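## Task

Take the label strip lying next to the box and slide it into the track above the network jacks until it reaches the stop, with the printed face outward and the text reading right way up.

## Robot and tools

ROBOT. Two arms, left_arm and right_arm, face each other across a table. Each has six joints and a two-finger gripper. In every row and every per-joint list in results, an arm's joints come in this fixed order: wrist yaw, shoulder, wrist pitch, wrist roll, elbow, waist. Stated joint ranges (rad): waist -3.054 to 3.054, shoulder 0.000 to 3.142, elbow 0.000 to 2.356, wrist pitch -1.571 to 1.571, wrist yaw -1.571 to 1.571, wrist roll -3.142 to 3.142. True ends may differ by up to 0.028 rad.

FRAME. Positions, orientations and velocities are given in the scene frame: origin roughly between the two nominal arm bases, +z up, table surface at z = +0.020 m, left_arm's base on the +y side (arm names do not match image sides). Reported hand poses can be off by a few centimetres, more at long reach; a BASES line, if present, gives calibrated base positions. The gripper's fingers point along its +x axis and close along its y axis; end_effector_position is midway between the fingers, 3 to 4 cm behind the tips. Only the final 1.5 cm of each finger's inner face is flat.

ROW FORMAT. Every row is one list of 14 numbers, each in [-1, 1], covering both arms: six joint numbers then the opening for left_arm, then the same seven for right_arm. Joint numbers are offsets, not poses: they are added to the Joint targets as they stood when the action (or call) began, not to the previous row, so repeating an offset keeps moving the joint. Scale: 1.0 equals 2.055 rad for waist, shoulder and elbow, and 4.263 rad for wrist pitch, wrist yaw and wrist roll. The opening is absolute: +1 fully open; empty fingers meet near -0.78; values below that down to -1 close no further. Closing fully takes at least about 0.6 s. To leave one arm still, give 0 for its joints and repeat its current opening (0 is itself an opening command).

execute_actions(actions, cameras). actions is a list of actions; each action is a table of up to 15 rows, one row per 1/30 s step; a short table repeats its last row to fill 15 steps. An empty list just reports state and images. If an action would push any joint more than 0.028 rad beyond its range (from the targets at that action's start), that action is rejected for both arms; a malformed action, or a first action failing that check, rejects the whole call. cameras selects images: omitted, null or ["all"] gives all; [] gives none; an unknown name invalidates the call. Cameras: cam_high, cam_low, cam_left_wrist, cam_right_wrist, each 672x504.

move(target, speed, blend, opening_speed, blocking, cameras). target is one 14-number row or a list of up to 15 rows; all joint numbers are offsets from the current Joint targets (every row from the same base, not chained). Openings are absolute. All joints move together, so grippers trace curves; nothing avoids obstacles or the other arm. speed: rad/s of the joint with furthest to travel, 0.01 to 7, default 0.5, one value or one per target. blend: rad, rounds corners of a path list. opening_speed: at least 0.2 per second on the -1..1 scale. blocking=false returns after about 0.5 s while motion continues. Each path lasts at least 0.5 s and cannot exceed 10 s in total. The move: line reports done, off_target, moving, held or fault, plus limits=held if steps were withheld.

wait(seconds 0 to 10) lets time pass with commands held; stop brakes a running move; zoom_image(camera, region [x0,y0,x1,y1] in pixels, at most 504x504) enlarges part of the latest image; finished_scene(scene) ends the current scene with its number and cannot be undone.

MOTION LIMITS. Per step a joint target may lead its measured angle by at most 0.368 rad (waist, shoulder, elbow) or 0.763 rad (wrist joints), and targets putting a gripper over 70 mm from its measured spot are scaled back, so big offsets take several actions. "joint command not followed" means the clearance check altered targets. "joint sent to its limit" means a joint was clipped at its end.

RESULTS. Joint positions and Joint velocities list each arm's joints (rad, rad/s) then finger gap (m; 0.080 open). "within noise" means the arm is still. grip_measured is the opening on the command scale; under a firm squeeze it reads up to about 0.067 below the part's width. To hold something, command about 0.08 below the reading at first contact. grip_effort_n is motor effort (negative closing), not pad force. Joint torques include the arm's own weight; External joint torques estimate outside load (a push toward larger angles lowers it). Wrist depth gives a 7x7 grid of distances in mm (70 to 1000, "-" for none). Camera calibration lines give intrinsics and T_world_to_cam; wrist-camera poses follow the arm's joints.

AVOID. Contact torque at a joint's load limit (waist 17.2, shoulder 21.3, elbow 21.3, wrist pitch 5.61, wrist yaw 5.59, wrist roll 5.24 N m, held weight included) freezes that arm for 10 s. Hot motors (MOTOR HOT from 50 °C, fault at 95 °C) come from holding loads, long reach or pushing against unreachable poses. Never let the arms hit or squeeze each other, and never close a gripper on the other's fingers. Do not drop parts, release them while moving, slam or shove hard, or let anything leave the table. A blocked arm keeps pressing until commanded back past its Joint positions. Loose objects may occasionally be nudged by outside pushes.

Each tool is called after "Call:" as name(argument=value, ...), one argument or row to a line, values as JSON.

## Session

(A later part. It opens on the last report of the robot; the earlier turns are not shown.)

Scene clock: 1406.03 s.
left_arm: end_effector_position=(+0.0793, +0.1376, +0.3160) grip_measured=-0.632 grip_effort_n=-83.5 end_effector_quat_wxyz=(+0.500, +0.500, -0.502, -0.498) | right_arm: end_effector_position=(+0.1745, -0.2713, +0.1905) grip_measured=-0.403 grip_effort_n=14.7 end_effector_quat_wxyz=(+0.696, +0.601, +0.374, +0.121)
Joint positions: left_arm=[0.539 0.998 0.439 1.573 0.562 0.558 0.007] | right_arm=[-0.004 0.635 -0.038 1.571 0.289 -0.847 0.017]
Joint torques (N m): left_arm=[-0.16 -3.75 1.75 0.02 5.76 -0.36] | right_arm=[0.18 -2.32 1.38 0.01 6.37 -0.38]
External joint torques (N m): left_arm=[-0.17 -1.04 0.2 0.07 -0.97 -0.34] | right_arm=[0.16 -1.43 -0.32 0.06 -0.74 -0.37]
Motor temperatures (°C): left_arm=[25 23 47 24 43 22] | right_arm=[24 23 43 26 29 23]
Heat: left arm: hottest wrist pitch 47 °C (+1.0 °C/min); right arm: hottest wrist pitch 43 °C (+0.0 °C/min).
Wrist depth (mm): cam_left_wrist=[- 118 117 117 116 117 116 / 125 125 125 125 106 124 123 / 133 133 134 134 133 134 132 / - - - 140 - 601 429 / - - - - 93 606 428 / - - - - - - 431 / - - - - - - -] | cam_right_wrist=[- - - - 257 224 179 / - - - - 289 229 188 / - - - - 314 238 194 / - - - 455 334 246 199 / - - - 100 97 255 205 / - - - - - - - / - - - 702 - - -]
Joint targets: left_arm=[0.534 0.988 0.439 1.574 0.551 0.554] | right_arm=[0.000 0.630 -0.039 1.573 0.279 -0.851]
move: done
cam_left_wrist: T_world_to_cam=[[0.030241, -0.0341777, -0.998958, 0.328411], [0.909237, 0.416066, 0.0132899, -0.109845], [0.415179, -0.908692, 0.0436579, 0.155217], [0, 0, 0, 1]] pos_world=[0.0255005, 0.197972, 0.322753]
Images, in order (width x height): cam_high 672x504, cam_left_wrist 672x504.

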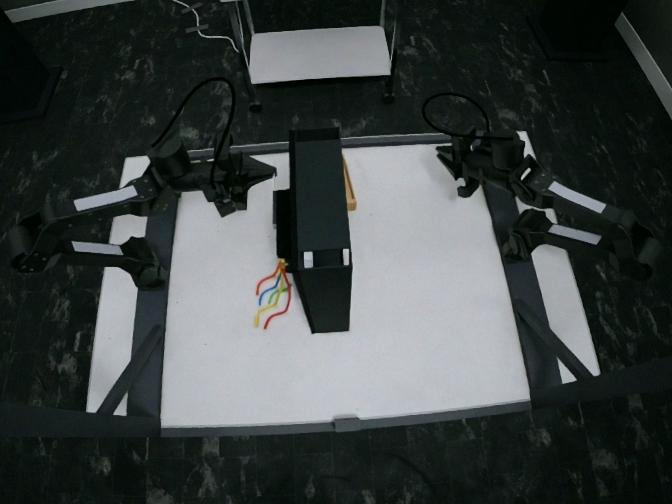

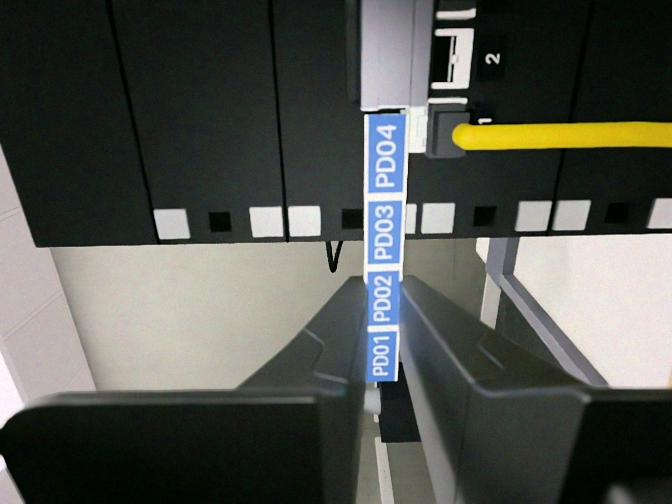

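Call:
move(
  target=[-0.0014, 0, 0, 0, -0.0012, -0.0029, -0.66, 0, 0, 0, 0, 0, 0, -0.4],
  speed=0.02,
  cameras=["cam_left_wrist", "cam_high"],
)

Call:
zoom_image(
  camera="cam_left_wrist",
  region=[345, 40, 435, 140],
)

Call:
zoom_image(
  camera="cam_high",
  region=[255, 170, 295, 230],
)

Scene clock: 1433.90 s.
left_arm: end_effector_position=(+0.0782, +0.1371, +0.3149) grip_measured=-0.632 grip_effort_n=-83.5 end_effector_quat_wxyz=(+0.499, +0.500, -0.501, -0.499) | right_arm: end_effector_position=(+0.1745, -0.2713, +0.1905) grip_measured=-0.403 grip_effort_n=14.7 end_effector_quat_wxyz=(+0.696, +0.601, +0.374, +0.121)
Joint positions: left_arm=[0.533 0.998 0.438 1.573 0.56 0.552 0.007] | right_arm=[-0.004 0.635 -0.038 1.571 0.289 -0.847 0.017]
Joint torques (N m): left_arm=[-0.16 -3.72 1.74 0.01 5.79 -0.33] | right_arm=[0.19 -2.34 1.38 0.02 6.39 -0.34]
External joint torques (N m): left_arm=[-0.17 -1.07 0.21 0.06 -0.84 -0.32] | right_arm=[0.17 -1.41 -0.35 0.07 -0.8 -0.33]
Heat: left arm: hottest wrist pitch 44 °C (-3.0 °C/min); right arm: hottest wrist pitch 43 °C (+0.0 °C/min).
Wrist depth (mm): cam_left_wrist=[- 118 116 116 114 117 115 / 124 124 124 124 105 123 125 / 133 133 133 133 133 134 132 / - - - 139 - 562 387 / - - - - 93 596 426 / - - - - - - 429 / - - - - - - -] | cam_right_wrist=[- - - - 257 224 180 / - - - - 288 230 187 / - - - - 317 238 194 / - - - 454 334 246 198 / - - - 100 97 255 206 / - - - - - - - / - - - 710 - - -]
Joint targets: left_arm=[0.528 0.988 0.439 1.574 0.549 0.547] | right_arm=[0.000 0.630 -0.039 1.573 0.279 -0.851]
move: done
cam_left_wrist: T_world_to_cam=[[0.0288373, -0.0318577, -0.999076, 0.327142], [0.909408, 0.415702, 0.0129935, -0.108461], [0.414904, -0.908943, 0.0409594, 0.156186], [0, 0, 0, 1]] pos_world=[0.0243994, 0.197473, 0.321852]
Images, in order (width x height): cam_high 672x504, cam_left_wrist 672x504.

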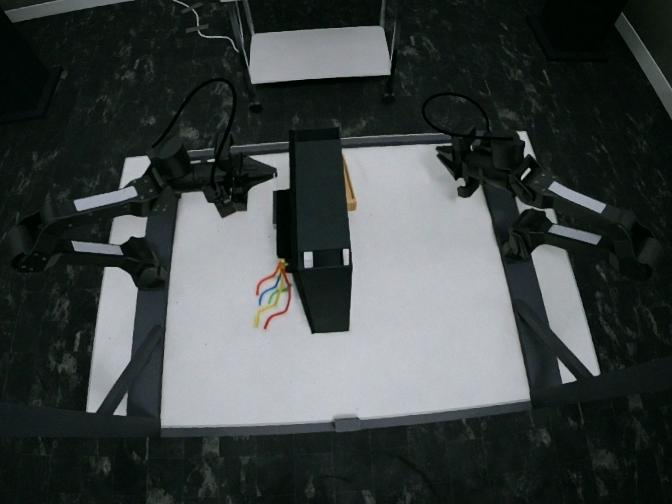

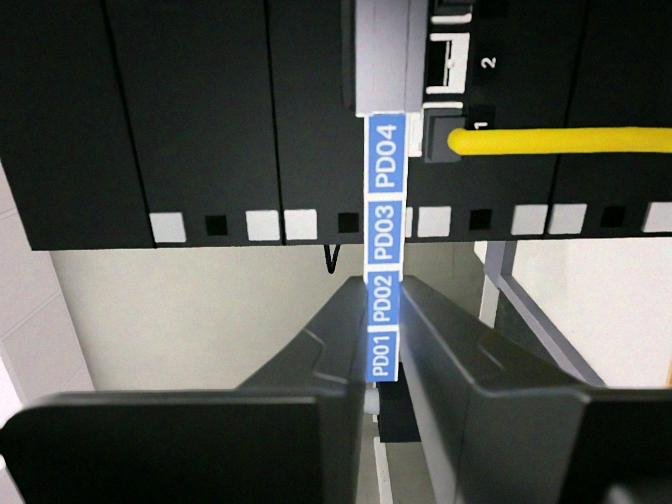

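Scaled by 5.040.

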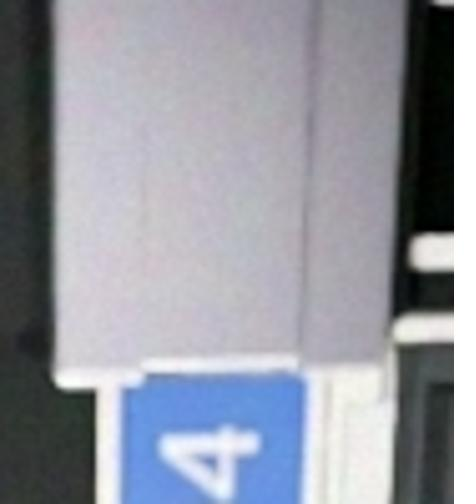

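Scaled by 8.400.

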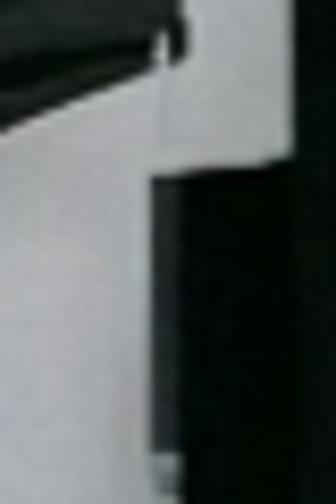

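Call:
move(
  target=[-0.0022, -0.0025, -0.0007, 0, -0.001, -0.0046, -0.66, 0, 0, 0, 0, 0, 0, -0.4],
  speed=0.02,
  cameras=["cam_left_wrist", "cam_high"],
)

Call:
zoom_image(
  camera="cam_left_wrist",
  region=[345, 40, 435, 140],
)

Scene clock: 1449.23 s.
left_arm: end_effector_position=(+0.0773, +0.1371, +0.3150) grip_measured=-0.632 grip_effort_n=-83.5 end_effector_quat_wxyz=(+0.501, +0.502, -0.500, -0.498) | right_arm: end_effector_position=(+0.1745, -0.2713, +0.1905) grip_measured=-0.403 grip_effort_n=14.7 end_effector_quat_wxyz=(+0.696, +0.601, +0.374, +0.121)
Joint positions: left_arm=[0.521 0.993 0.436 1.573 0.558 0.544 0.007] | right_arm=[-0.004 0.635 -0.038 1.571 0.289 -0.847 0.017]
Joint torques (N m): left_arm=[-0.08 -3.72 1.74 0.02 5.76 -0.5] | right_arm=[0.18 -2.29 1.37 0.04 6.41 -0.39]
External joint torques (N m): left_arm=[-0.08 -1.05 0.2 0.07 -0.93 -0.51] | right_arm=[0.15 -1.39 -0.34 0.09 -0.74 -0.37]
Motor temperatures (°C): left_arm=[25 24 43 24 38 22] | right_arm=[24 22 43 26 29 23]
Heat: left arm: hottest wrist pitch 43 °C (-5.1 °C/min); right arm: hottest wrist pitch 43 °C (+0.0 °C/min).
Wrist depth (mm): cam_left_wrist=[- 118 116 116 114 117 115 / 124 124 124 124 104 123 124 / 133 133 133 133 133 134 132 / - - - 140 - 560 388 / - - - - 93 598 425 / - - - - - - 427 / - - - - - - -] | cam_right_wrist=[- - - - 257 225 180 / - - - - 287 229 188 / - - - - 315 238 194 / - - - 452 335 246 199 / - - - 100 97 256 206 / - - - - - - - / - - - 708 - - -]
Joint targets: left_arm=[0.519 0.983 0.436 1.574 0.547 0.538] | right_arm=[0.000 0.630 -0.039 1.573 0.279 -0.851]
move: done
cam_left_wrist: T_world_to_cam=[[0.028995, -0.0317127, -0.999076, 0.327138], [0.907349, 0.420178, 0.0129956, -0.108123], [0.419377, -0.906888, 0.0409575, 0.155997], [0, 0, 0, 1]] pos_world=[0.0231985, 0.197277, 0.321852]
Images, in order (width x height): cam_high 672x504, cam_left_wrist 672x504.

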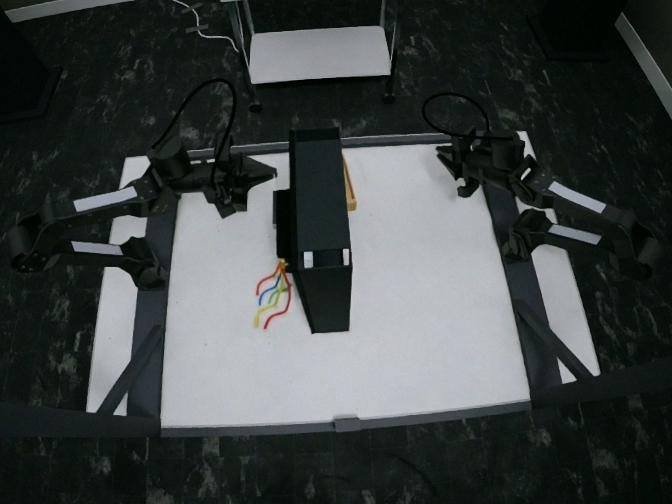

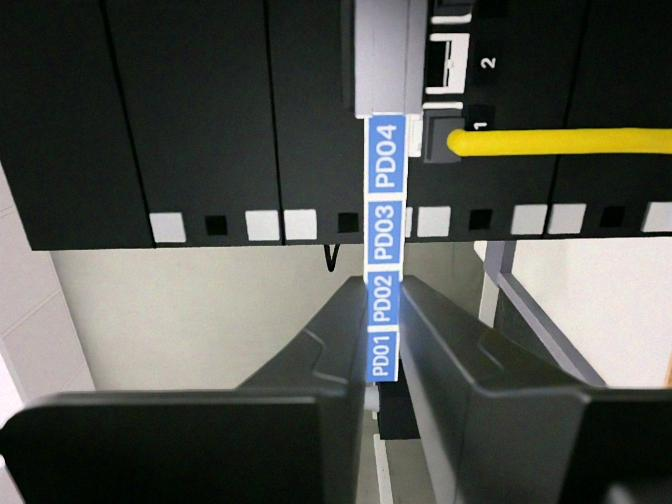

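Scaled by 5.040.

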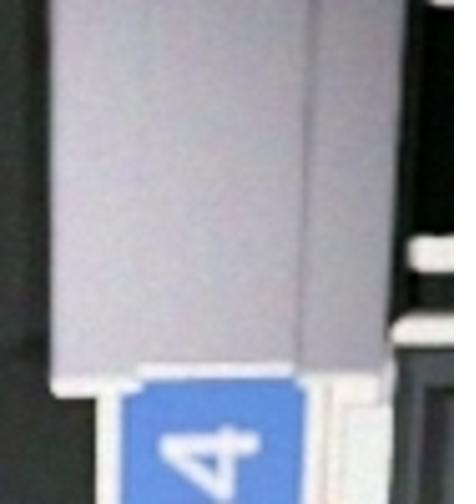

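Call:
zoom_image(
  camera="cam_high",
  region=[262, 174, 286, 204],
)

Call:
zoom_image(
  camera="cam_left_wrist",
  region=[352, 96, 432, 136],
)

Scaled by 16.800.

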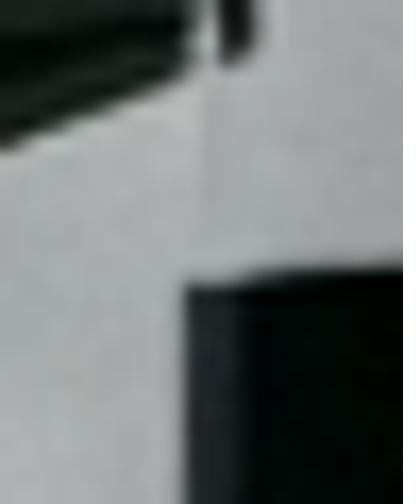

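Scaled by 6.300.

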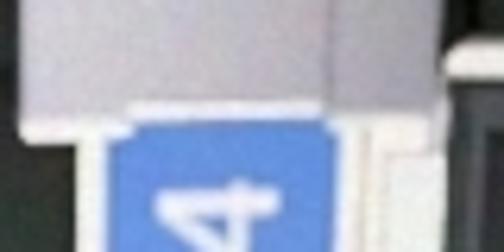

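Call:
move(
  target=[0.0053, 0.0175, 0.0035, 0, 0.0188, 0.0101, -0.66, 0, 0, 0, 0, 0, 0, -0.4],
  speed=0.03,
  cameras=["cam_left_wrist", "cam_high"],
)

Call:
zoom_image(
  camera="cam_left_wrist",
  region=[345, 40, 435, 140],
)

Call:
zoom_image(
  camera="cam_high",
  region=[262, 174, 286, 204],
)

Scene clock: 1530.33 s.
left_arm: end_effector_position=(+0.0803, +0.1347, +0.3148) grip_measured=-0.632 grip_effort_n=-83.5 end_effector_quat_wxyz=(+0.499, +0.500, -0.501, -0.500) | right_arm: end_effector_position=(+0.1745, -0.2713, +0.1905) grip_measured=-0.403 grip_effort_n=14.7 end_effector_quat_wxyz=(+0.696, +0.601, +0.374, +0.121)
Joint positions: left_arm=[0.536 1.014 0.447 1.573 0.567 0.555 0.007] | right_arm=[-0.004 0.635 -0.038 1.571 0.289 -0.847 0.017]
Joint torques (N m): left_arm=[0.15 -1.98 2 0.03 9.48 0.39] | right_arm=[0.17 -2.29 1.37 0.02 6.35 -0.32]
External joint torques (N m): left_arm=[0.15 0.74 0.48 0.08 2.88 0.4] | right_arm=[0.16 -1.37 -0.35 0.07 -0.81 -0.34]
Heat: left arm: hottest wrist pitch 42 °C (+0.0 °C/min); right arm: hottest wrist pitch 43 °C (+0.0 °C/min).
Wrist depth (mm): cam_left_wrist=[- 115 113 114 114 115 112 / - 123 120 122 104 120 121 / 130 130 131 131 131 131 132 / - - - 139 - 561 425 / - - - - 93 597 425 / - - - - - - 426 / - - - - - - -] | cam_right_wrist=[- - - - 258 225 180 / - - - - 286 229 187 / - - - - 315 239 193 / - - - 454 336 247 199 / - - - 100 97 255 205 / - - - - - - - / - - - 703 - - -]
Joint targets: left_arm=[0.542 1.019 0.451 1.574 0.585 0.559] | right_arm=[0.000 0.630 -0.039 1.573 0.279 -0.851]
move: done
cam_left_wrist: T_world_to_cam=[[0.0284038, -0.0311801, -0.99911, 0.326795], [0.909563, 0.415366, 0.0128954, -0.109279], [0.414594, -0.90912, 0.0401583, 0.153438], [0, 0, 0, 1]] pos_world=[0.0264991, 0.195074, 0.321752]
Images, in order (width x height): cam_high 672x504, cam_left_wrist 672x504.

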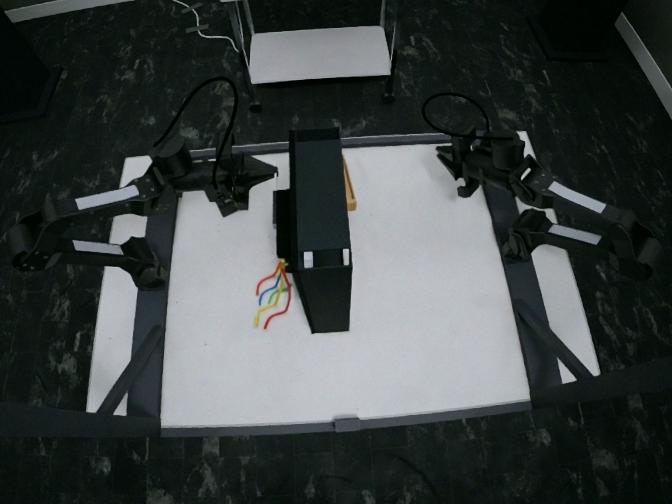

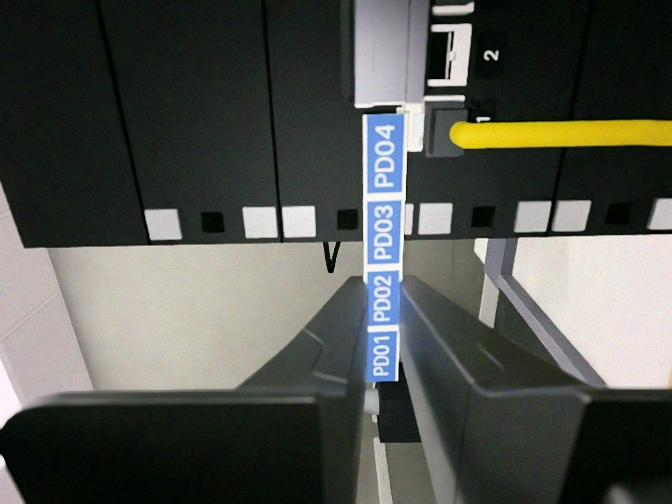

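Scaled by 5.040.

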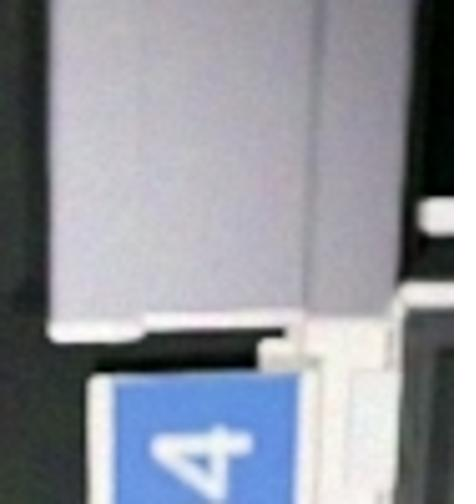

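Scaled by 16.800.

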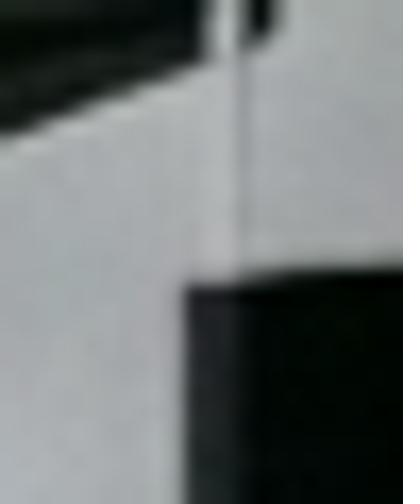

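Call:
zoom_image(
  camera="cam_left_wrist",
  region=[340, 100, 440, 400],
)

Scaled by 1.680.

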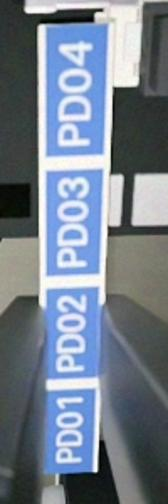

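Call:
move(
  target=[-0.0023, -0.0073, -0.0008, 0.0027, -0.0141, -0.0044, -0.66, 0, 0, 0, 0, 0, 0, -0.4],
  speed=0.04,
  cameras=["cam_left_wrist"],
)

Call:
zoom_image(
  camera="cam_left_wrist",
  region=[345, 40, 435, 140],
)

Scene clock: 1576.27 s.
left_arm: end_effector_position=(+0.0800, +0.1346, +0.3150) grip_measured=-0.632 grip_effort_n=-83.5 end_effector_quat_wxyz=(+0.496, +0.503, -0.504, -0.497) | right_arm: end_effector_position=(+0.1745, -0.2713, +0.1905) grip_measured=-0.403 grip_effort_n=14.7 end_effector_quat_wxyz=(+0.696, +0.601, +0.374, +0.121)
Joint positions: left_arm=[0.536 1.014 0.447 1.584 0.567 0.554 0.007] | right_arm=[-0.004 0.635 -0.038 1.571 0.289 -0.847 0.017]
Joint torques (N m): left_arm=[-0.15 -3.86 1.73 0.04 5.85 -0.34] | right_arm=[0.19 -2.3 1.38 0.03 6.36 -0.34]
External joint torques (N m): left_arm=[-0.15 -1.12 0.21 0.09 -0.77 -0.35] | right_arm=[0.17 -1.37 -0.33 0.08 -0.78 -0.35]
Motor temperatures (°C): left_arm=[25 23 48 24 43 22] | right_arm=[24 22 43 26 29 23]
Heat: left arm: hottest wrist pitch 48 °C (+7.1 °C/min); right arm: hottest wrist pitch 43 °C (+0.0 °C/min).
Wrist depth (mm): cam_left_wrist=[- 115 114 113 113 115 112 / - 123 120 122 104 120 121 / 130 130 130 131 131 131 131 / - - - 137 - 598 409 / - - - - 93 609 432 / - - - - - - 432 / - - - - - - -] | cam_right_wrist=[- - - - 258 225 179 / - - - - 290 229 187 / - - - - 315 238 194 / - - - 456 334 247 199 / - - - 100 97 254 206 / - - - - - - - / - - - 708 - - -]
Joint targets: left_arm=[0.532 1.004 0.448 1.586 0.556 0.550] | right_arm=[0.000 0.630 -0.039 1.573 0.279 -0.851]
move: done
cam_left_wrist: T_world_to_cam=[[0.0390436, -0.0319718, -0.998726, 0.326164], [0.909698, 0.414672, 0.0222885, -0.111895], [0.413431, -0.909409, 0.0452749, 0.152016], [0, 0, 0, 1]] pos_world=[0.0262082, 0.195072, 0.32136]

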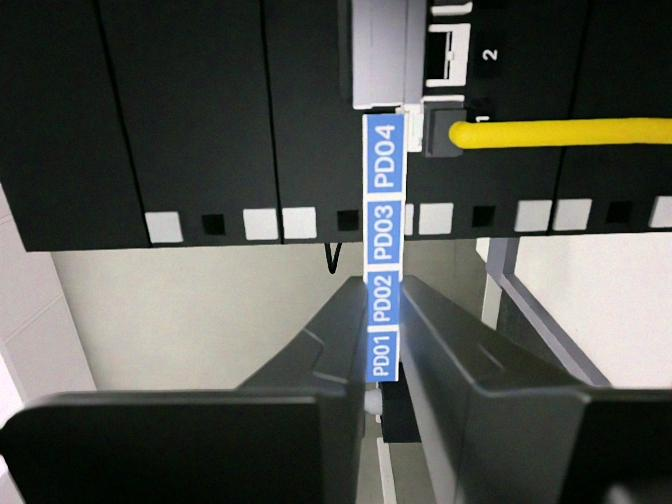

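Scaled by 5.040.

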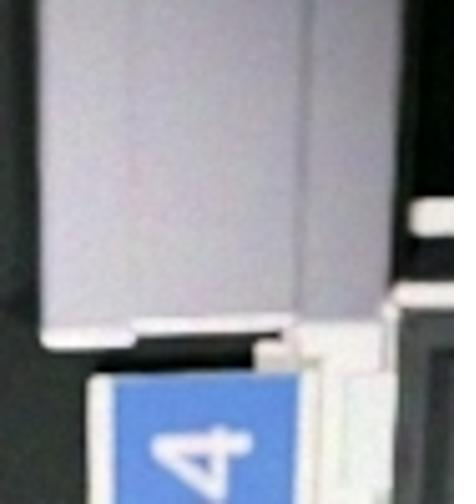

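Call:
move(
  target=[-0.0033, -0.0038, -0.0011, 0, -0.0015, -0.0069, -0.66, 0, 0, 0, 0, 0, 0, -0.4],
  speed=0.02,
  cameras=["cam_left_wrist", "cam_high"],
)

Call:
zoom_image(
  camera="cam_left_wrist",
  region=[345, 40, 435, 140],
)

Call:
zoom_image(
  camera="cam_high",
  region=[262, 174, 286, 204],
)

Scene clock: 1587.60 s.
left_arm: end_effector_position=(+0.0776, +0.1346, +0.3153) grip_measured=-0.632 grip_effort_n=-83.5 end_effector_quat_wxyz=(+0.497, +0.504, -0.503, -0.496) | right_arm: end_effector_position=(+0.1745, -0.2713, +0.1905) grip_measured=-0.403 grip_effort_n=15.1 end_effector_quat_wxyz=(+0.696, +0.601, +0.374, +0.121)
Joint positions: left_arm=[0.52 1.006 0.442 1.584 0.564 0.541 0.007] | right_arm=[-0.004 0.635 -0.038 1.571 0.289 -0.847 0.017]
Joint torques (N m): left_arm=[-0.13 -3.8 1.73 0.04 5.82 -0.43] | right_arm=[0.19 -2.34 1.37 0.02 6.36 -0.32]
External joint torques (N m): left_arm=[-0.13 -1.09 0.2 0.1 -0.86 -0.41] | right_arm=[0.17 -1.45 -0.34 0.07 -0.77 -0.33]
Heat: left arm: hottest wrist pitch 47 °C (+6.0 °C/min); right arm: hottest wrist pitch 43 °C (+0.0 °C/min).
Wrist depth (mm): cam_left_wrist=[- 115 113 113 111 114 112 / - 123 120 120 112 121 122 / 130 130 131 131 131 131 131 / - 141 - 136 - 561 407 / - - - - 93 613 430 / - - - - - - 434 / - - - - - - -] | cam_right_wrist=[- - - - 259 225 180 / - - - - 287 229 188 / - - - - 316 237 193 / - - - 455 331 246 199 / - - - 100 97 256 206 / - - - - - - - / - - - 711 - - -]
Joint targets: left_arm=[0.517 0.996 0.443 1.586 0.553 0.535] | right_arm=[0.000 0.630 -0.039 1.573 0.279 -0.851]
move: done
cam_left_wrist: T_world_to_cam=[[0.0397145, -0.0321432, -0.998694, 0.326467], [0.908431, 0.417419, 0.0226903, -0.110087], [0.416144, -0.908146, 0.0457775, 0.15243], [0, 0, 0, 1]] pos_world=[0.0236082, 0.194874, 0.321561]
Images, in order (width x height): cam_high 672x504, cam_left_wrist 672x504.

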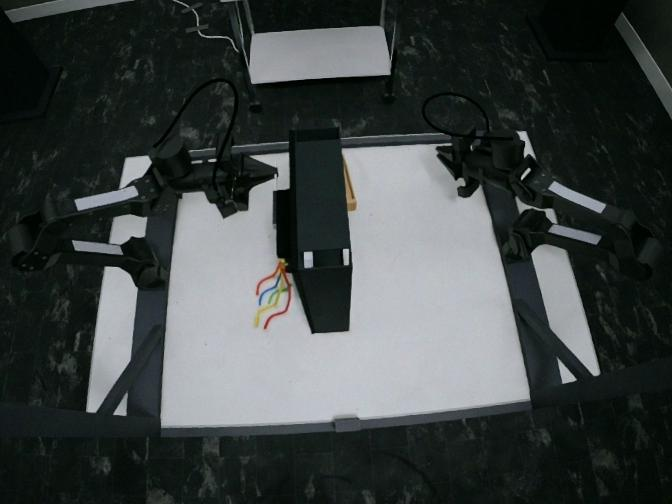

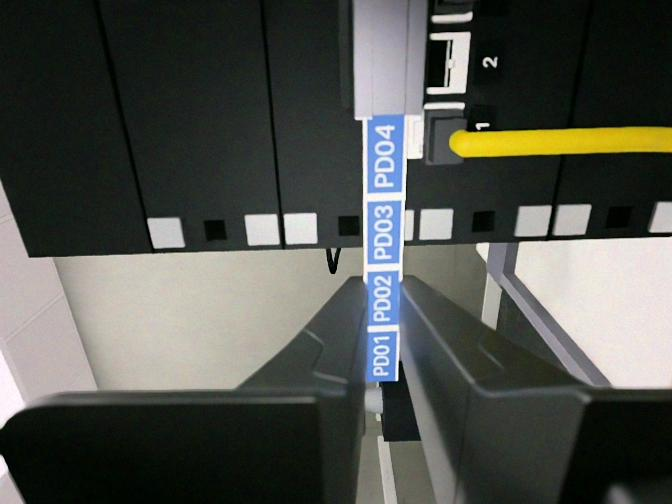

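Scaled by 5.040.

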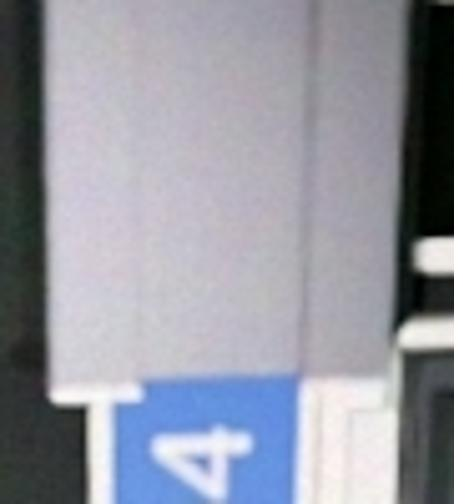

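Scaled by 16.800.

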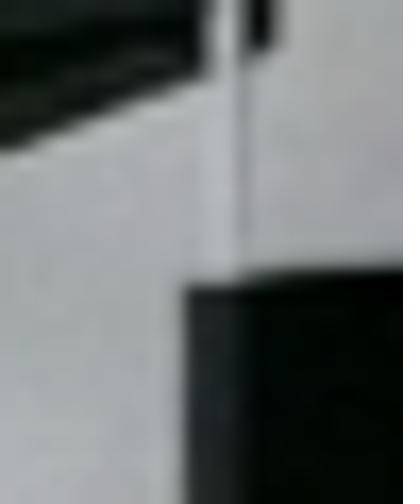

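Call:
move(
  target=[-0.0022, -0.0025, -0.0007, 0, -0.001, -0.0046, -0.66, 0, 0, 0, 0, 0, 0, -0.4],
  speed=0.02,
  cameras=["cam_left_wrist"],
)

Call:
zoom_image(
  camera="cam_left_wrist",
  region=[345, 40, 435, 140],
)

Scene clock: 1642.80 s.
left_arm: end_effector_position=(+0.0768, +0.1348, +0.3153) grip_measured=-0.632 grip_effort_n=-83.5 end_effector_quat_wxyz=(+0.498, +0.505, -0.502, -0.495) | right_arm: end_effector_position=(+0.1745, -0.2713, +0.1905) grip_measured=-0.403 grip_effort_n=14.7 end_effector_quat_wxyz=(+0.696, +0.601, +0.374, +0.121)
Joint positions: left_arm=[0.508 1.001 0.439 1.584 0.562 0.534 0.007] | right_arm=[-0.004 0.635 -0.038 1.571 0.289 -0.847 0.017]
Joint torques (N m): left_arm=[-0.01 -3.81 1.74 0.05 5.79 -0.63] | right_arm=[0.19 -2.33 1.37 0.05 6.34 -0.32]
External joint torques (N m): left_arm=[-0.01 -1.14 0.2 0.1 -0.86 -0.63] | right_arm=[0.17 -1.41 -0.34 0.1 -0.82 -0.33]
Motor temperatures (°C): left_arm=[25 24 45 24 37 22] | right_arm=[24 22 43 26 29 23]
Heat: left arm: hottest wrist pitch 45 °C (-2.0 °C/min); right arm: hottest wrist pitch 43 °C (+0.0 °C/min).
Wrist depth (mm): cam_left_wrist=[- 115 112 112 112 114 112 / - 123 120 120 107 121 122 / 130 130 130 131 131 131 131 / - 141 - 137 - 564 405 / - - - - 93 610 429 / - - - - - - 435 / - - - - - - -] | cam_right_wrist=[- - - - 257 225 180 / - - - - 287 229 188 / - - - - 316 238 194 / - - - 450 335 247 198 / - - - 100 97 256 206 / - - - - - - - / - - - 711 - - -]
Joint targets: left_arm=[0.508 0.991 0.440 1.586 0.551 0.526] | right_arm=[0.000 0.630 -0.039 1.573 0.279 -0.851]
move: done
cam_left_wrist: T_world_to_cam=[[0.0398823, -0.0319293, -0.998694, 0.326566], [0.906174, 0.422296, 0.0226863, -0.109856], [0.42102, -0.905896, 0.0457757, 0.152291], [0, 0, 0, 1]] pos_world=[0.0224072, 0.194779, 0.321661]

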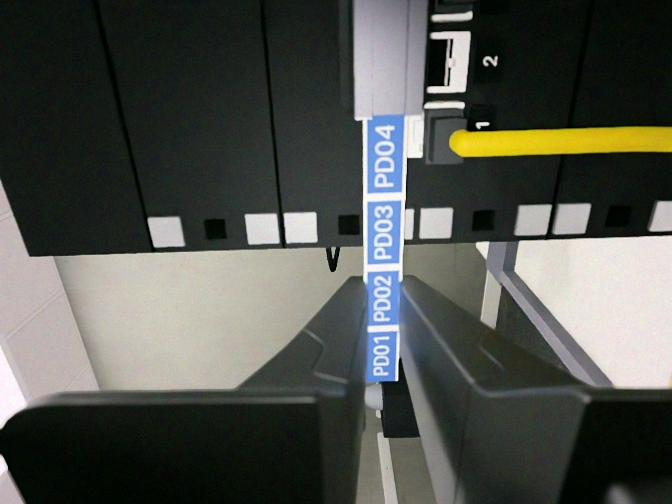

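Scaled by 5.040.

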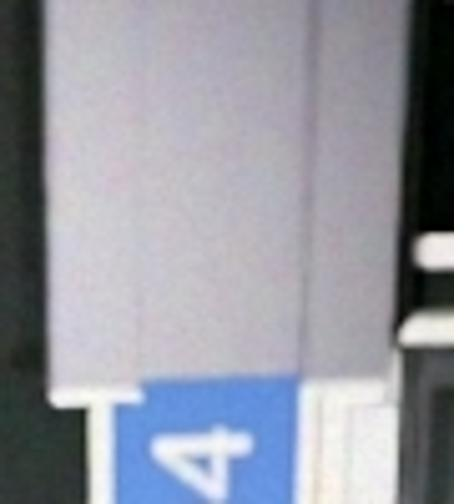

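Call:
zoom_image(
  camera="cam_left_wrist",
  region=[350, 98, 420, 138],
)

Call:
execute_actions(
  actions=[],
  cameras=["cam_high"],
)

Call:
zoom_image(
  camera="cam_high",
  region=[256, 170, 296, 200],
)

Scaled by 7.200.

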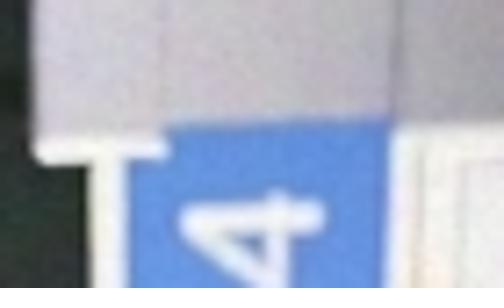

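Scene clock: 1684.57 s.
left_arm: end_effector_position=(+0.0768, +0.1348, +0.3152) grip_measured=-0.632 grip_effort_n=-83.5 end_effector_quat_wxyz=(+0.498, +0.505, -0.502, -0.495) | right_arm: end_effector_position=(+0.1745, -0.2713, +0.1905) grip_measured=-0.403 grip_effort_n=14.7 end_effector_quat_wxyz=(+0.696, +0.601, +0.374, +0.121)
Joint names: [wrist yaw, shoulder, wrist pitch, wrist roll, elbow, waist]
Joint positions: left_arm=[0.508 1.001 0.439 1.584 0.562 0.534 0.007] | right_arm=[-0.004 0.635 -0.038 1.571 0.289 -0.847 0.017]
Joint velocities: within noise
Joint torques (N m): left_arm=[-0.01 -3.83 1.73 0.04 5.82 -0.62] | right_arm=[0.17 -2.27 1.38 0.03 6.31 -0.36]
External joint torques (N m): left_arm=[-0.01 -1.17 0.21 0.09 -0.78 -0.62] | right_arm=[0.16 -1.34 -0.35 0.08 -0.91 -0.36]
Motor temperatures (°C): left_arm=[25 24 44 24 37 22] | right_arm=[24 22 43 26 29 23]
Heat: left arm: hottest wrist pitch 44 °C (-2.0 °C/min); right arm: hottest wrist pitch 43 °C (+0.0 °C/min).
Wrist depth (mm): cam_left_wrist=[- 115 113 113 113 114 112 / - 123 120 120 108 121 122 / 131 131 131 131 131 131 131 / - 141 - 137 - 565 410 / - - - - 93 607 430 / - - - - - - 430 / - - - - - - -] | cam_right_wrist=[- - - - 258 225 180 / - - - - 287 229 187 / - - - - 315 239 193 / - - - 456 332 247 199 / - - - 100 97 256 205 / - - - - - - - / - - - 698 - - -]
Joint targets: left_arm=[0.508 0.991 0.440 1.586 0.551 0.526] | right_arm=[0.000 0.630 -0.039 1.573 0.279 -0.851]
Tool commands: left_gripper/opening=-0.66 right_gripper/opening=-0.4
Images, in order (width x height): cam_high 672x504.

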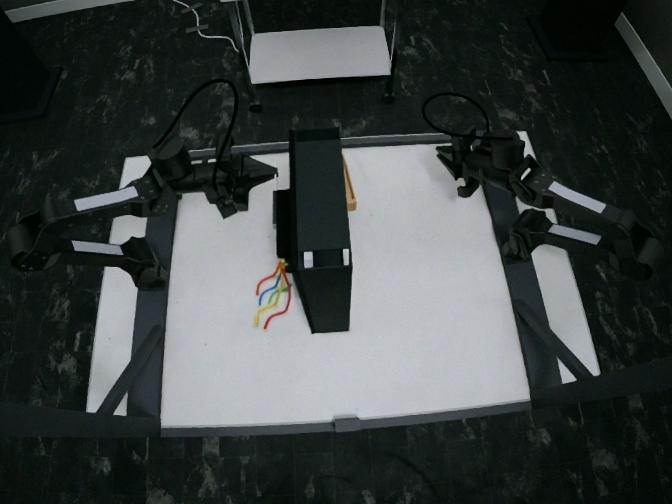

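Scaled by 12.600.

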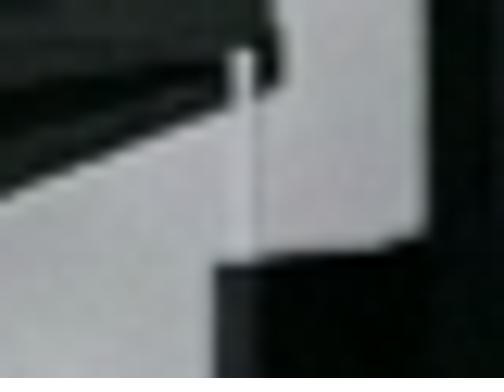

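Call:
zoom_image(
  camera="cam_left_wrist",
  region=[350, 178, 420, 218],
)

Call:
zoom_image(
  camera="cam_left_wrist",
  region=[350, 352, 420, 392],
)

This scene's latest camera images include none from cam_left_wrist. They are from: cam_high. cam_left_wrist's image comes with the result of a call that names it in "cameras".

This scene's latest camera images include none from cam_left_wrist. They are from: cam_high. cam_left_wrist's image comes with the result of a call that names it in "cameras".

Call:
execute_actions(
  actions=[],
  cameras=["cam_left_wrist"],
)

Call:
zoom_image(
  camera="cam_left_wrist",
  region=[355, 105, 415, 205],
)

Call:
zoom_image(
  camera="cam_left_wrist",
  region=[355, 195, 415, 275],
)

Call:
zoom_image(
  camera="cam_left_wrist",
  region=[355, 320, 415, 390],
)

Scene clock: 1773.60 s.
left_arm: end_effector_position=(+0.0768, +0.1348, +0.3153) grip_measured=-0.632 grip_effort_n=-83.5 end_effector_quat_wxyz=(+0.499, +0.505, -0.502, -0.495) | right_arm: end_effector_position=(+0.1745, -0.2713, +0.1905) grip_measured=-0.403 grip_effort_n=14.7 end_effector_quat_wxyz=(+0.696, +0.601, +0.374, +0.121)
Joint names: [wrist yaw, shoulder, wrist pitch, wrist roll, elbow, waist]
Joint positions: left_arm=[0.508 1.001 0.439 1.584 0.562 0.534 0.007] | right_arm=[-0.004 0.635 -0.038 1.571 0.289 -0.847 0.017]
Joint velocities: within noise
Joint torques (N m): left_arm=[0 -3.8 1.73 0.04 5.82 -0.61] | right_arm=[0.18 -2.29 1.37 0.01 6.34 -0.35]
External joint torques (N m): left_arm=[0 -1.15 0.21 0.09 -0.79 -0.61] | right_arm=[0.15 -1.38 -0.34 0.06 -0.81 -0.34]
Motor temperatures (°C): left_arm=[25 24 43 24 36 22] | right_arm=[24 22 43 26 29 23]
Heat: left arm: hottest wrist pitch 43 °C (+0.0 °C/min); right arm: hottest wrist pitch 43 °C (+0.0 °C/min).
Wrist depth (mm): cam_left_wrist=[- 115 112 112 112 114 112 / - 123 120 120 108 122 122 / 130 131 131 131 131 132 132 / - 141 - 137 - 560 407 / - - - - 93 611 428 / - - - - - - 429 / - - - - - - -] | cam_right_wrist=[- - - - 258 225 179 / - - - - 285 229 187 / - - - - 314 239 194 / - - - 449 335 247 198 / - - - 100 97 256 206 / - - - - - - - / - - - 711 - - -]
Joint targets: left_arm=[0.508 0.991 0.440 1.586 0.551 0.526] | right_arm=[0.000 0.630 -0.039 1.573 0.279 -0.851]
Tool commands: left_gripper/opening=-0.66 right_gripper/opening=-0.4
camera_calibration:
cam_left_wrist: T_world_to_cam=[[0.0398969, -0.0319131, -0.998694, 0.326466], [0.906041, 0.422581, 0.022692, -0.109951], [0.421305, -0.905763, 0.0457743, 0.152355], [0, 0, 0, 1]] pos_world=[0.0224072, 0.194879, 0.321561]
Images, in order (width x height): cam_left_wrist 672x504.

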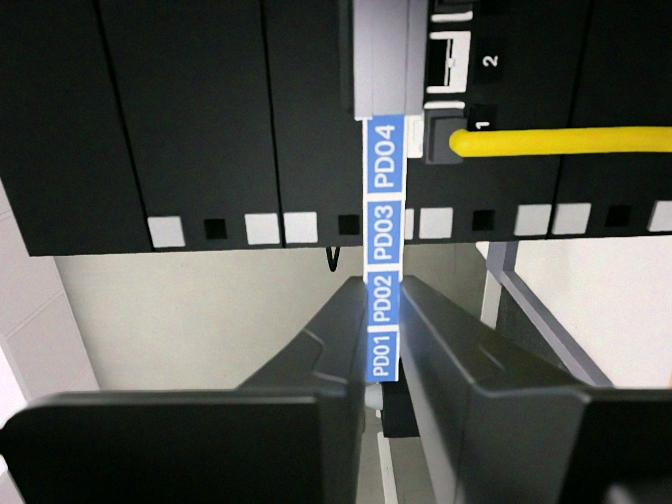

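Scaled by 5.040.

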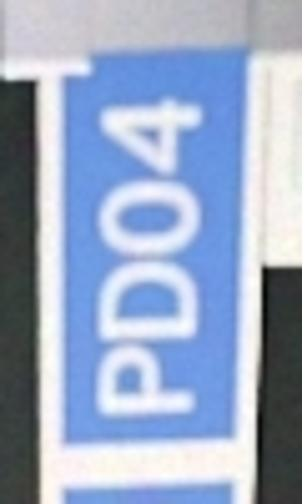

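Scaled by 6.300.

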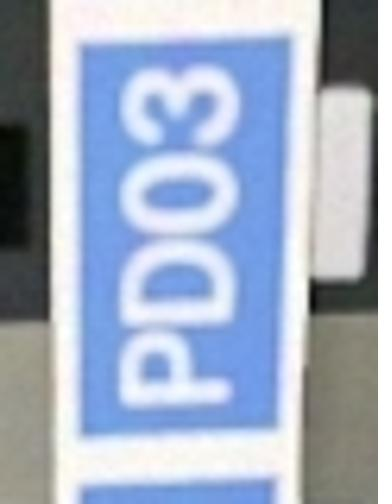

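Scaled by 7.200.

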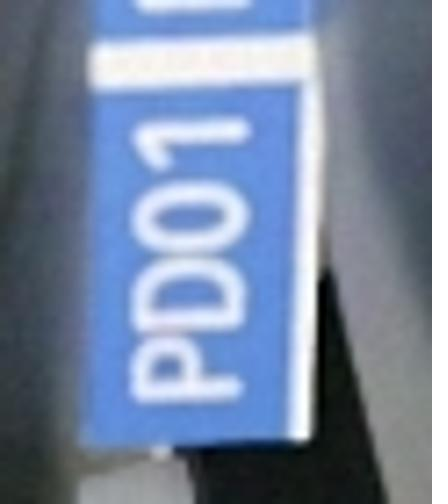

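Call:
move(
  target=[0, 0, 0, 0, -0.0006, 0, -0.66, 0, 0, 0, 0, 0, 0, -0.4],
  speed=0.02,
  cameras=["cam_left_wrist"],
)

Call:
zoom_image(
  camera="cam_left_wrist",
  region=[350, 98, 420, 138],
)

Scene clock: 1841.93 s.
left_arm: end_effector_position=(+0.0768, +0.1349, +0.3151) grip_measured=-0.632 grip_effort_n=-83.5 end_effector_quat_wxyz=(+0.498, +0.505, -0.502, -0.495) | right_arm: end_effector_position=(+0.1745, -0.2713, +0.1905) grip_measured=-0.403 grip_effort_n=14.7 end_effector_quat_wxyz=(+0.696, +0.601, +0.374, +0.121)
Joint positions: left_arm=[0.508 1.001 0.439 1.584 0.562 0.534 0.007] | right_arm=[-0.004 0.635 -0.038 1.571 0.289 -0.847 0.017]
Joint torques (N m): left_arm=[-0.01 -3.74 1.74 0.04 5.74 -0.63] | right_arm=[0.18 -2.3 1.37 0.02 6.32 -0.38]
External joint torques (N m): left_arm=[-0.01 -1.07 0.21 0.09 -0.9 -0.62] | right_arm=[0.16 -1.4 -0.32 0.07 -0.78 -0.38]
Heat: left arm: hottest wrist pitch 43 °C (+0.0 °C/min); right arm: hottest wrist pitch 43 °C (+0.0 °C/min).
Wrist depth (mm): cam_left_wrist=[- 115 112 113 112 114 112 / - 123 120 120 108 122 122 / 130 131 131 131 131 131 131 / - - - 137 - 562 407 / - - - - 93 603 430 / - - - - - - 427 / - - - - - - -] | cam_right_wrist=[- - - - 258 225 179 / - - - - 287 228 188 / - - - - 316 239 193 / - - - 451 336 246 199 / - - - 100 97 255 206 / - - - - - - - / - - - 715 - - -]
Joint targets: left_arm=[0.508 0.991 0.440 1.586 0.550 0.526] | right_arm=[0.000 0.630 -0.039 1.573 0.279 -0.851]
move: done
cam_left_wrist: T_world_to_cam=[[0.0397271, -0.0315519, -0.998712, 0.326305], [0.906045, 0.422573, 0.0226908, -0.109947], [0.421313, -0.90578, 0.045375, 0.152491], [0, 0, 0, 1]] pos_world=[0.022407, 0.194879, 0.321461]

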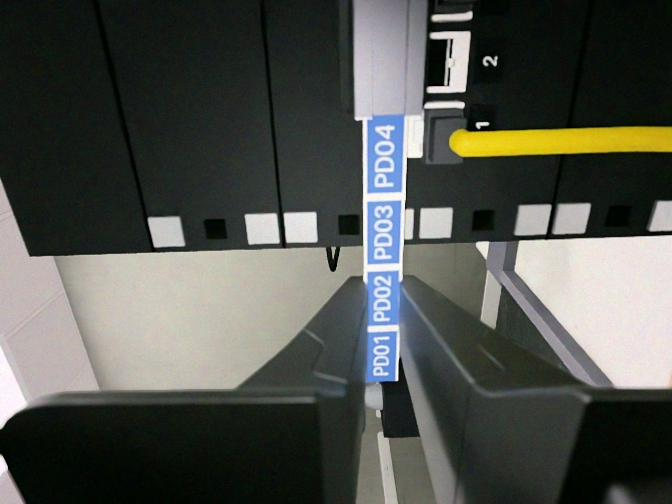

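Scaled by 7.200.

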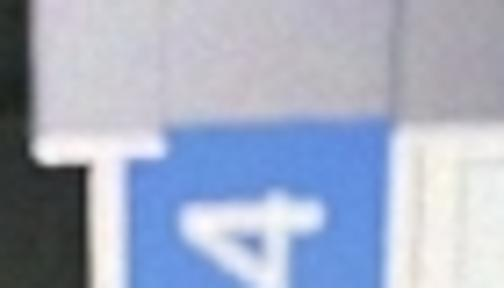

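Call:
move(
  target=[0, 0, 0, 0, -0.0007, 0, -0.66, 0, 0, 0, 0, 0, 0, -0.4],
  speed=0.02,
  cameras=["cam_left_wrist"],
)

Call:
zoom_image(
  camera="cam_left_wrist",
  region=[350, 98, 420, 138],
)

Scene clock: 1848.43 s.
left_arm: end_effector_position=(+0.0754, +0.1347, +0.3145) grip_measured=-0.632 grip_effort_n=-83.5 end_effector_quat_wxyz=(+0.497, +0.504, -0.502, -0.496) | right_arm: end_effector_position=(+0.1745, -0.2713, +0.1905) grip_measured=-0.403 grip_effort_n=14.7 end_effector_quat_wxyz=(+0.696, +0.601, +0.374, +0.121)
Joint positions: left_arm=[0.507 1 0.439 1.584 0.56 0.53 0.007] | right_arm=[-0.004 0.635 -0.038 1.571 0.289 -0.847 0.017]
Joint torques (N m): left_arm=[-0.01 -3.67 1.72 0.03 5.75 -0.29] | right_arm=[0.17 -2.29 1.38 0.03 6.4 -0.31]
External joint torques (N m): left_arm=[-0.01 -0.99 0.19 0.08 -0.89 -0.3] | right_arm=[0.16 -1.36 -0.35 0.08 -0.8 -0.32]
Heat: left arm: hottest wrist pitch 43 °C (+0.0 °C/min); right arm: hottest wrist pitch 43 °C (+0.0 °C/min).
Wrist depth (mm): cam_left_wrist=[- 115 114 113 90 114 112 / - 123 120 119 114 122 122 / 130 130 130 131 131 131 131 / - - 140 137 141 566 405 / - - - - 93 603 430 / - - - - - - 431 / - - - - - - -] | cam_right_wrist=[- - - - 258 225 180 / - - - - 287 229 188 / - - - - 315 239 194 / - - - 452 336 247 198 / - - - 100 97 255 206 / - - - - - - - / - - - 714 - - -]
Joint targets: left_arm=[0.508 0.991 0.440 1.586 0.548 0.526] | right_arm=[0.000 0.630 -0.039 1.573 0.279 -0.851]
move: done
cam_left_wrist: T_world_to_cam=[[0.0390588, -0.030744, -0.998764, 0.325723], [0.907642, 0.419137, 0.0225934, -0.108271], [0.417925, -0.907402, 0.0442755, 0.153716], [0, 0, 0, 1]] pos_world=[0.0213072, 0.194877, 0.32096]

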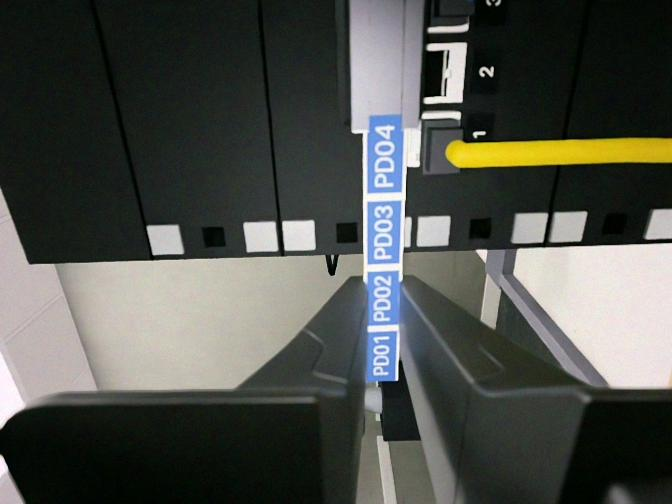

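Scaled by 7.200.

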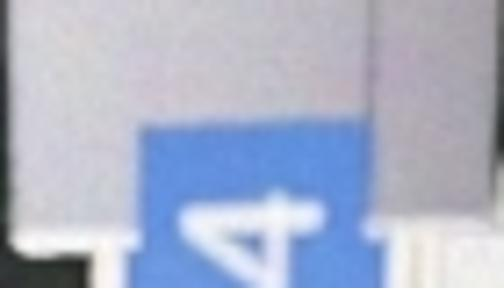

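Call:
move(
  target=[-0.0033, -0.0037, -0.0011, 0, -0.0015, -0.0069, -0.66, 0, 0, 0, 0, 0, 0, -0.4],
  speed=0.02,
  cameras=["cam_left_wrist"],
)

Call:
zoom_image(
  camera="cam_left_wrist",
  region=[345, 90, 425, 150],
)

Scene clock: 1879.07 s.
left_arm: end_effector_position=(+0.0718, +0.1347, +0.3145) grip_measured=-0.632 grip_effort_n=-83.5 end_effector_quat_wxyz=(+0.496, +0.503, -0.503, -0.497) | right_arm: end_effector_position=(+0.1745, -0.2713, +0.1905) grip_measured=-0.403 grip_effort_n=14.7 end_effector_quat_wxyz=(+0.696, +0.601, +0.374, +0.121)
Joint positions: left_arm=[0.499 0.993 0.435 1.584 0.557 0.517 0.007] | right_arm=[-0.004 0.635 -0.038 1.571 0.289 -0.847 0.017]
Joint torques (N m): left_arm=[-0.17 -3.67 1.7 0.04 5.74 -0.4] | right_arm=[0.16 -2.33 1.37 0.02 6.32 -0.37]
External joint torques (N m): left_arm=[-0.17 -1.1 0.19 0.09 -0.81 -0.4] | right_arm=[0.14 -1.44 -0.33 0.07 -0.8 -0.36]
Heat: left arm: hottest wrist pitch 43 °C (+0.0 °C/min); right arm: hottest wrist pitch 43 °C (+0.0 °C/min).
Wrist depth (mm): cam_left_wrist=[- 115 114 113 91 116 - / - 123 120 119 114 123 123 / 130 131 131 131 127 128 131 / 142 143 140 137 141 141 141 / - - - - 93 601 429 / - - - - - - 428 / - - - - - - -] | cam_right_wrist=[- - - - 257 224 179 / - - - - 288 230 188 / - - - - 315 239 194 / - - - 455 332 247 199 / - - - 100 97 255 206 / - - - - - - - / - - - 710 - - -]
Joint targets: left_arm=[0.494 0.983 0.435 1.586 0.545 0.512] | right_arm=[0.000 0.630 -0.039 1.573 0.279 -0.851]
move: done
cam_left_wrist: T_world_to_cam=[[0.0389135, -0.0309258, -0.998764, 0.3258], [0.909566, 0.414946, 0.0225898, -0.104482], [0.413734, -0.909321, 0.044276, 0.155769], [0, 0, 0, 1]] pos_world=[0.0179081, 0.195073, 0.32086]

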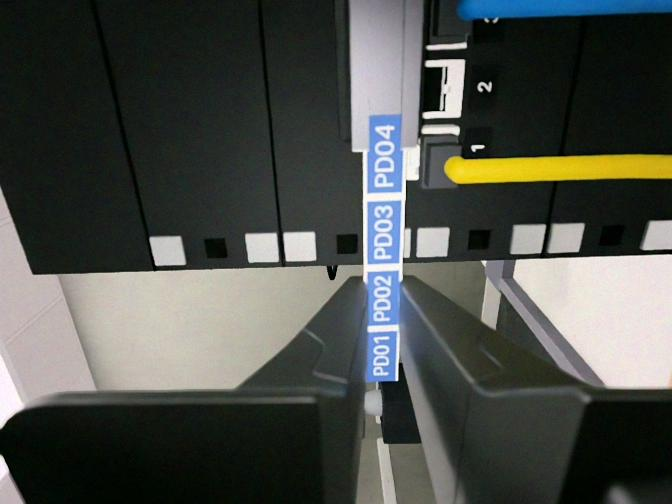

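Scaled by 6.300.

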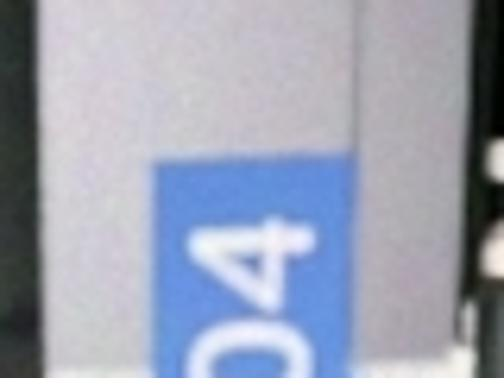

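Call:
move(
  target=[-0.0068, -0.0072, -0.0021, 0, -0.0029, -0.0141, -0.66, 0, 0, 0, 0, 0, 0, -0.4],
  speed=0.03,
  cameras=["cam_left_wrist"],
)

Call:
zoom_image(
  camera="cam_left_wrist",
  region=[345, 90, 425, 190],
)

Scene clock: 1889.70 s.
left_arm: end_effector_position=(+0.0656, +0.1346, +0.3146) grip_measured=-0.632 grip_effort_n=-83.5 end_effector_quat_wxyz=(+0.496, +0.503, -0.503, -0.497) | right_arm: end_effector_position=(+0.1745, -0.2713, +0.1905) grip_measured=-0.403 grip_effort_n=14.7 end_effector_quat_wxyz=(+0.696, +0.601, +0.374, +0.121)
Joint positions: left_arm=[0.47 0.978 0.426 1.584 0.551 0.488 0.007] | right_arm=[-0.004 0.635 -0.038 1.571 0.289 -0.847 0.017]
Joint torques (N m): left_arm=[-0.19 -3.55 1.73 0.04 5.78 -0.36] | right_arm=[0.19 -2.27 1.38 0.01 6.4 -0.36]
External joint torques (N m): left_arm=[-0.19 -1.07 0.21 0.09 -0.81 -0.36] | right_arm=[0.17 -1.38 -0.33 0.06 -0.73 -0.35]
Heat: left arm: hottest wrist pitch 42 °C (-1.0 °C/min); right arm: hottest wrist pitch 43 °C (+0.0 °C/min).
Wrist depth (mm): cam_left_wrist=[- 116 114 113 91 112 86 / - 123 120 119 119 123 123 / 130 130 130 133 117 129 129 / 140 140 141 139 141 141 141 / - - - - 93 604 429 / - - - - - - 431 / - - - - - - -] | cam_right_wrist=[- - - - 257 224 180 / - - - - 287 229 187 / - - - - 315 239 194 / - - - 458 334 246 199 / - - - 100 97 256 205 / - - - - - - - / - - - 709 - - -]
Joint targets: left_arm=[0.465 0.969 0.426 1.586 0.540 0.483] | right_arm=[0.000 0.630 -0.039 1.573 0.279 -0.851]
move: done
cam_left_wrist: T_world_to_cam=[[0.0389135, -0.0309258, -0.998764, 0.326141], [0.909566, 0.414946, 0.0225898, -0.0988445], [0.413734, -0.909321, 0.044276, 0.158329], [0, 0, 0, 1]] pos_world=[0.0117081, 0.195073, 0.32096]

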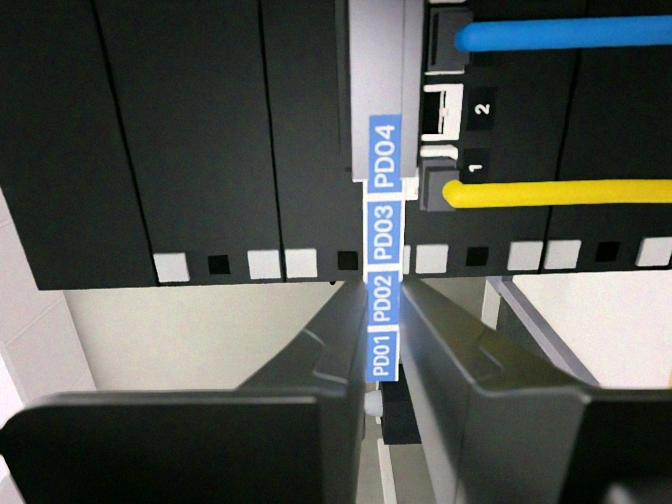

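Scaled by 5.040.

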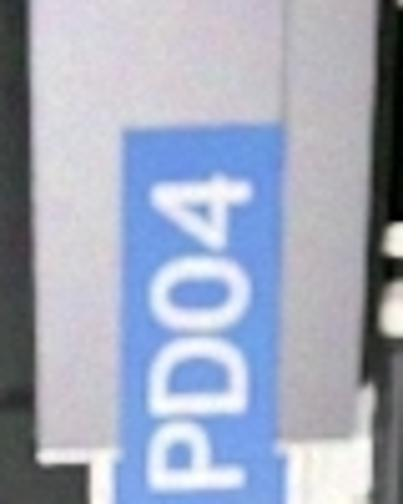

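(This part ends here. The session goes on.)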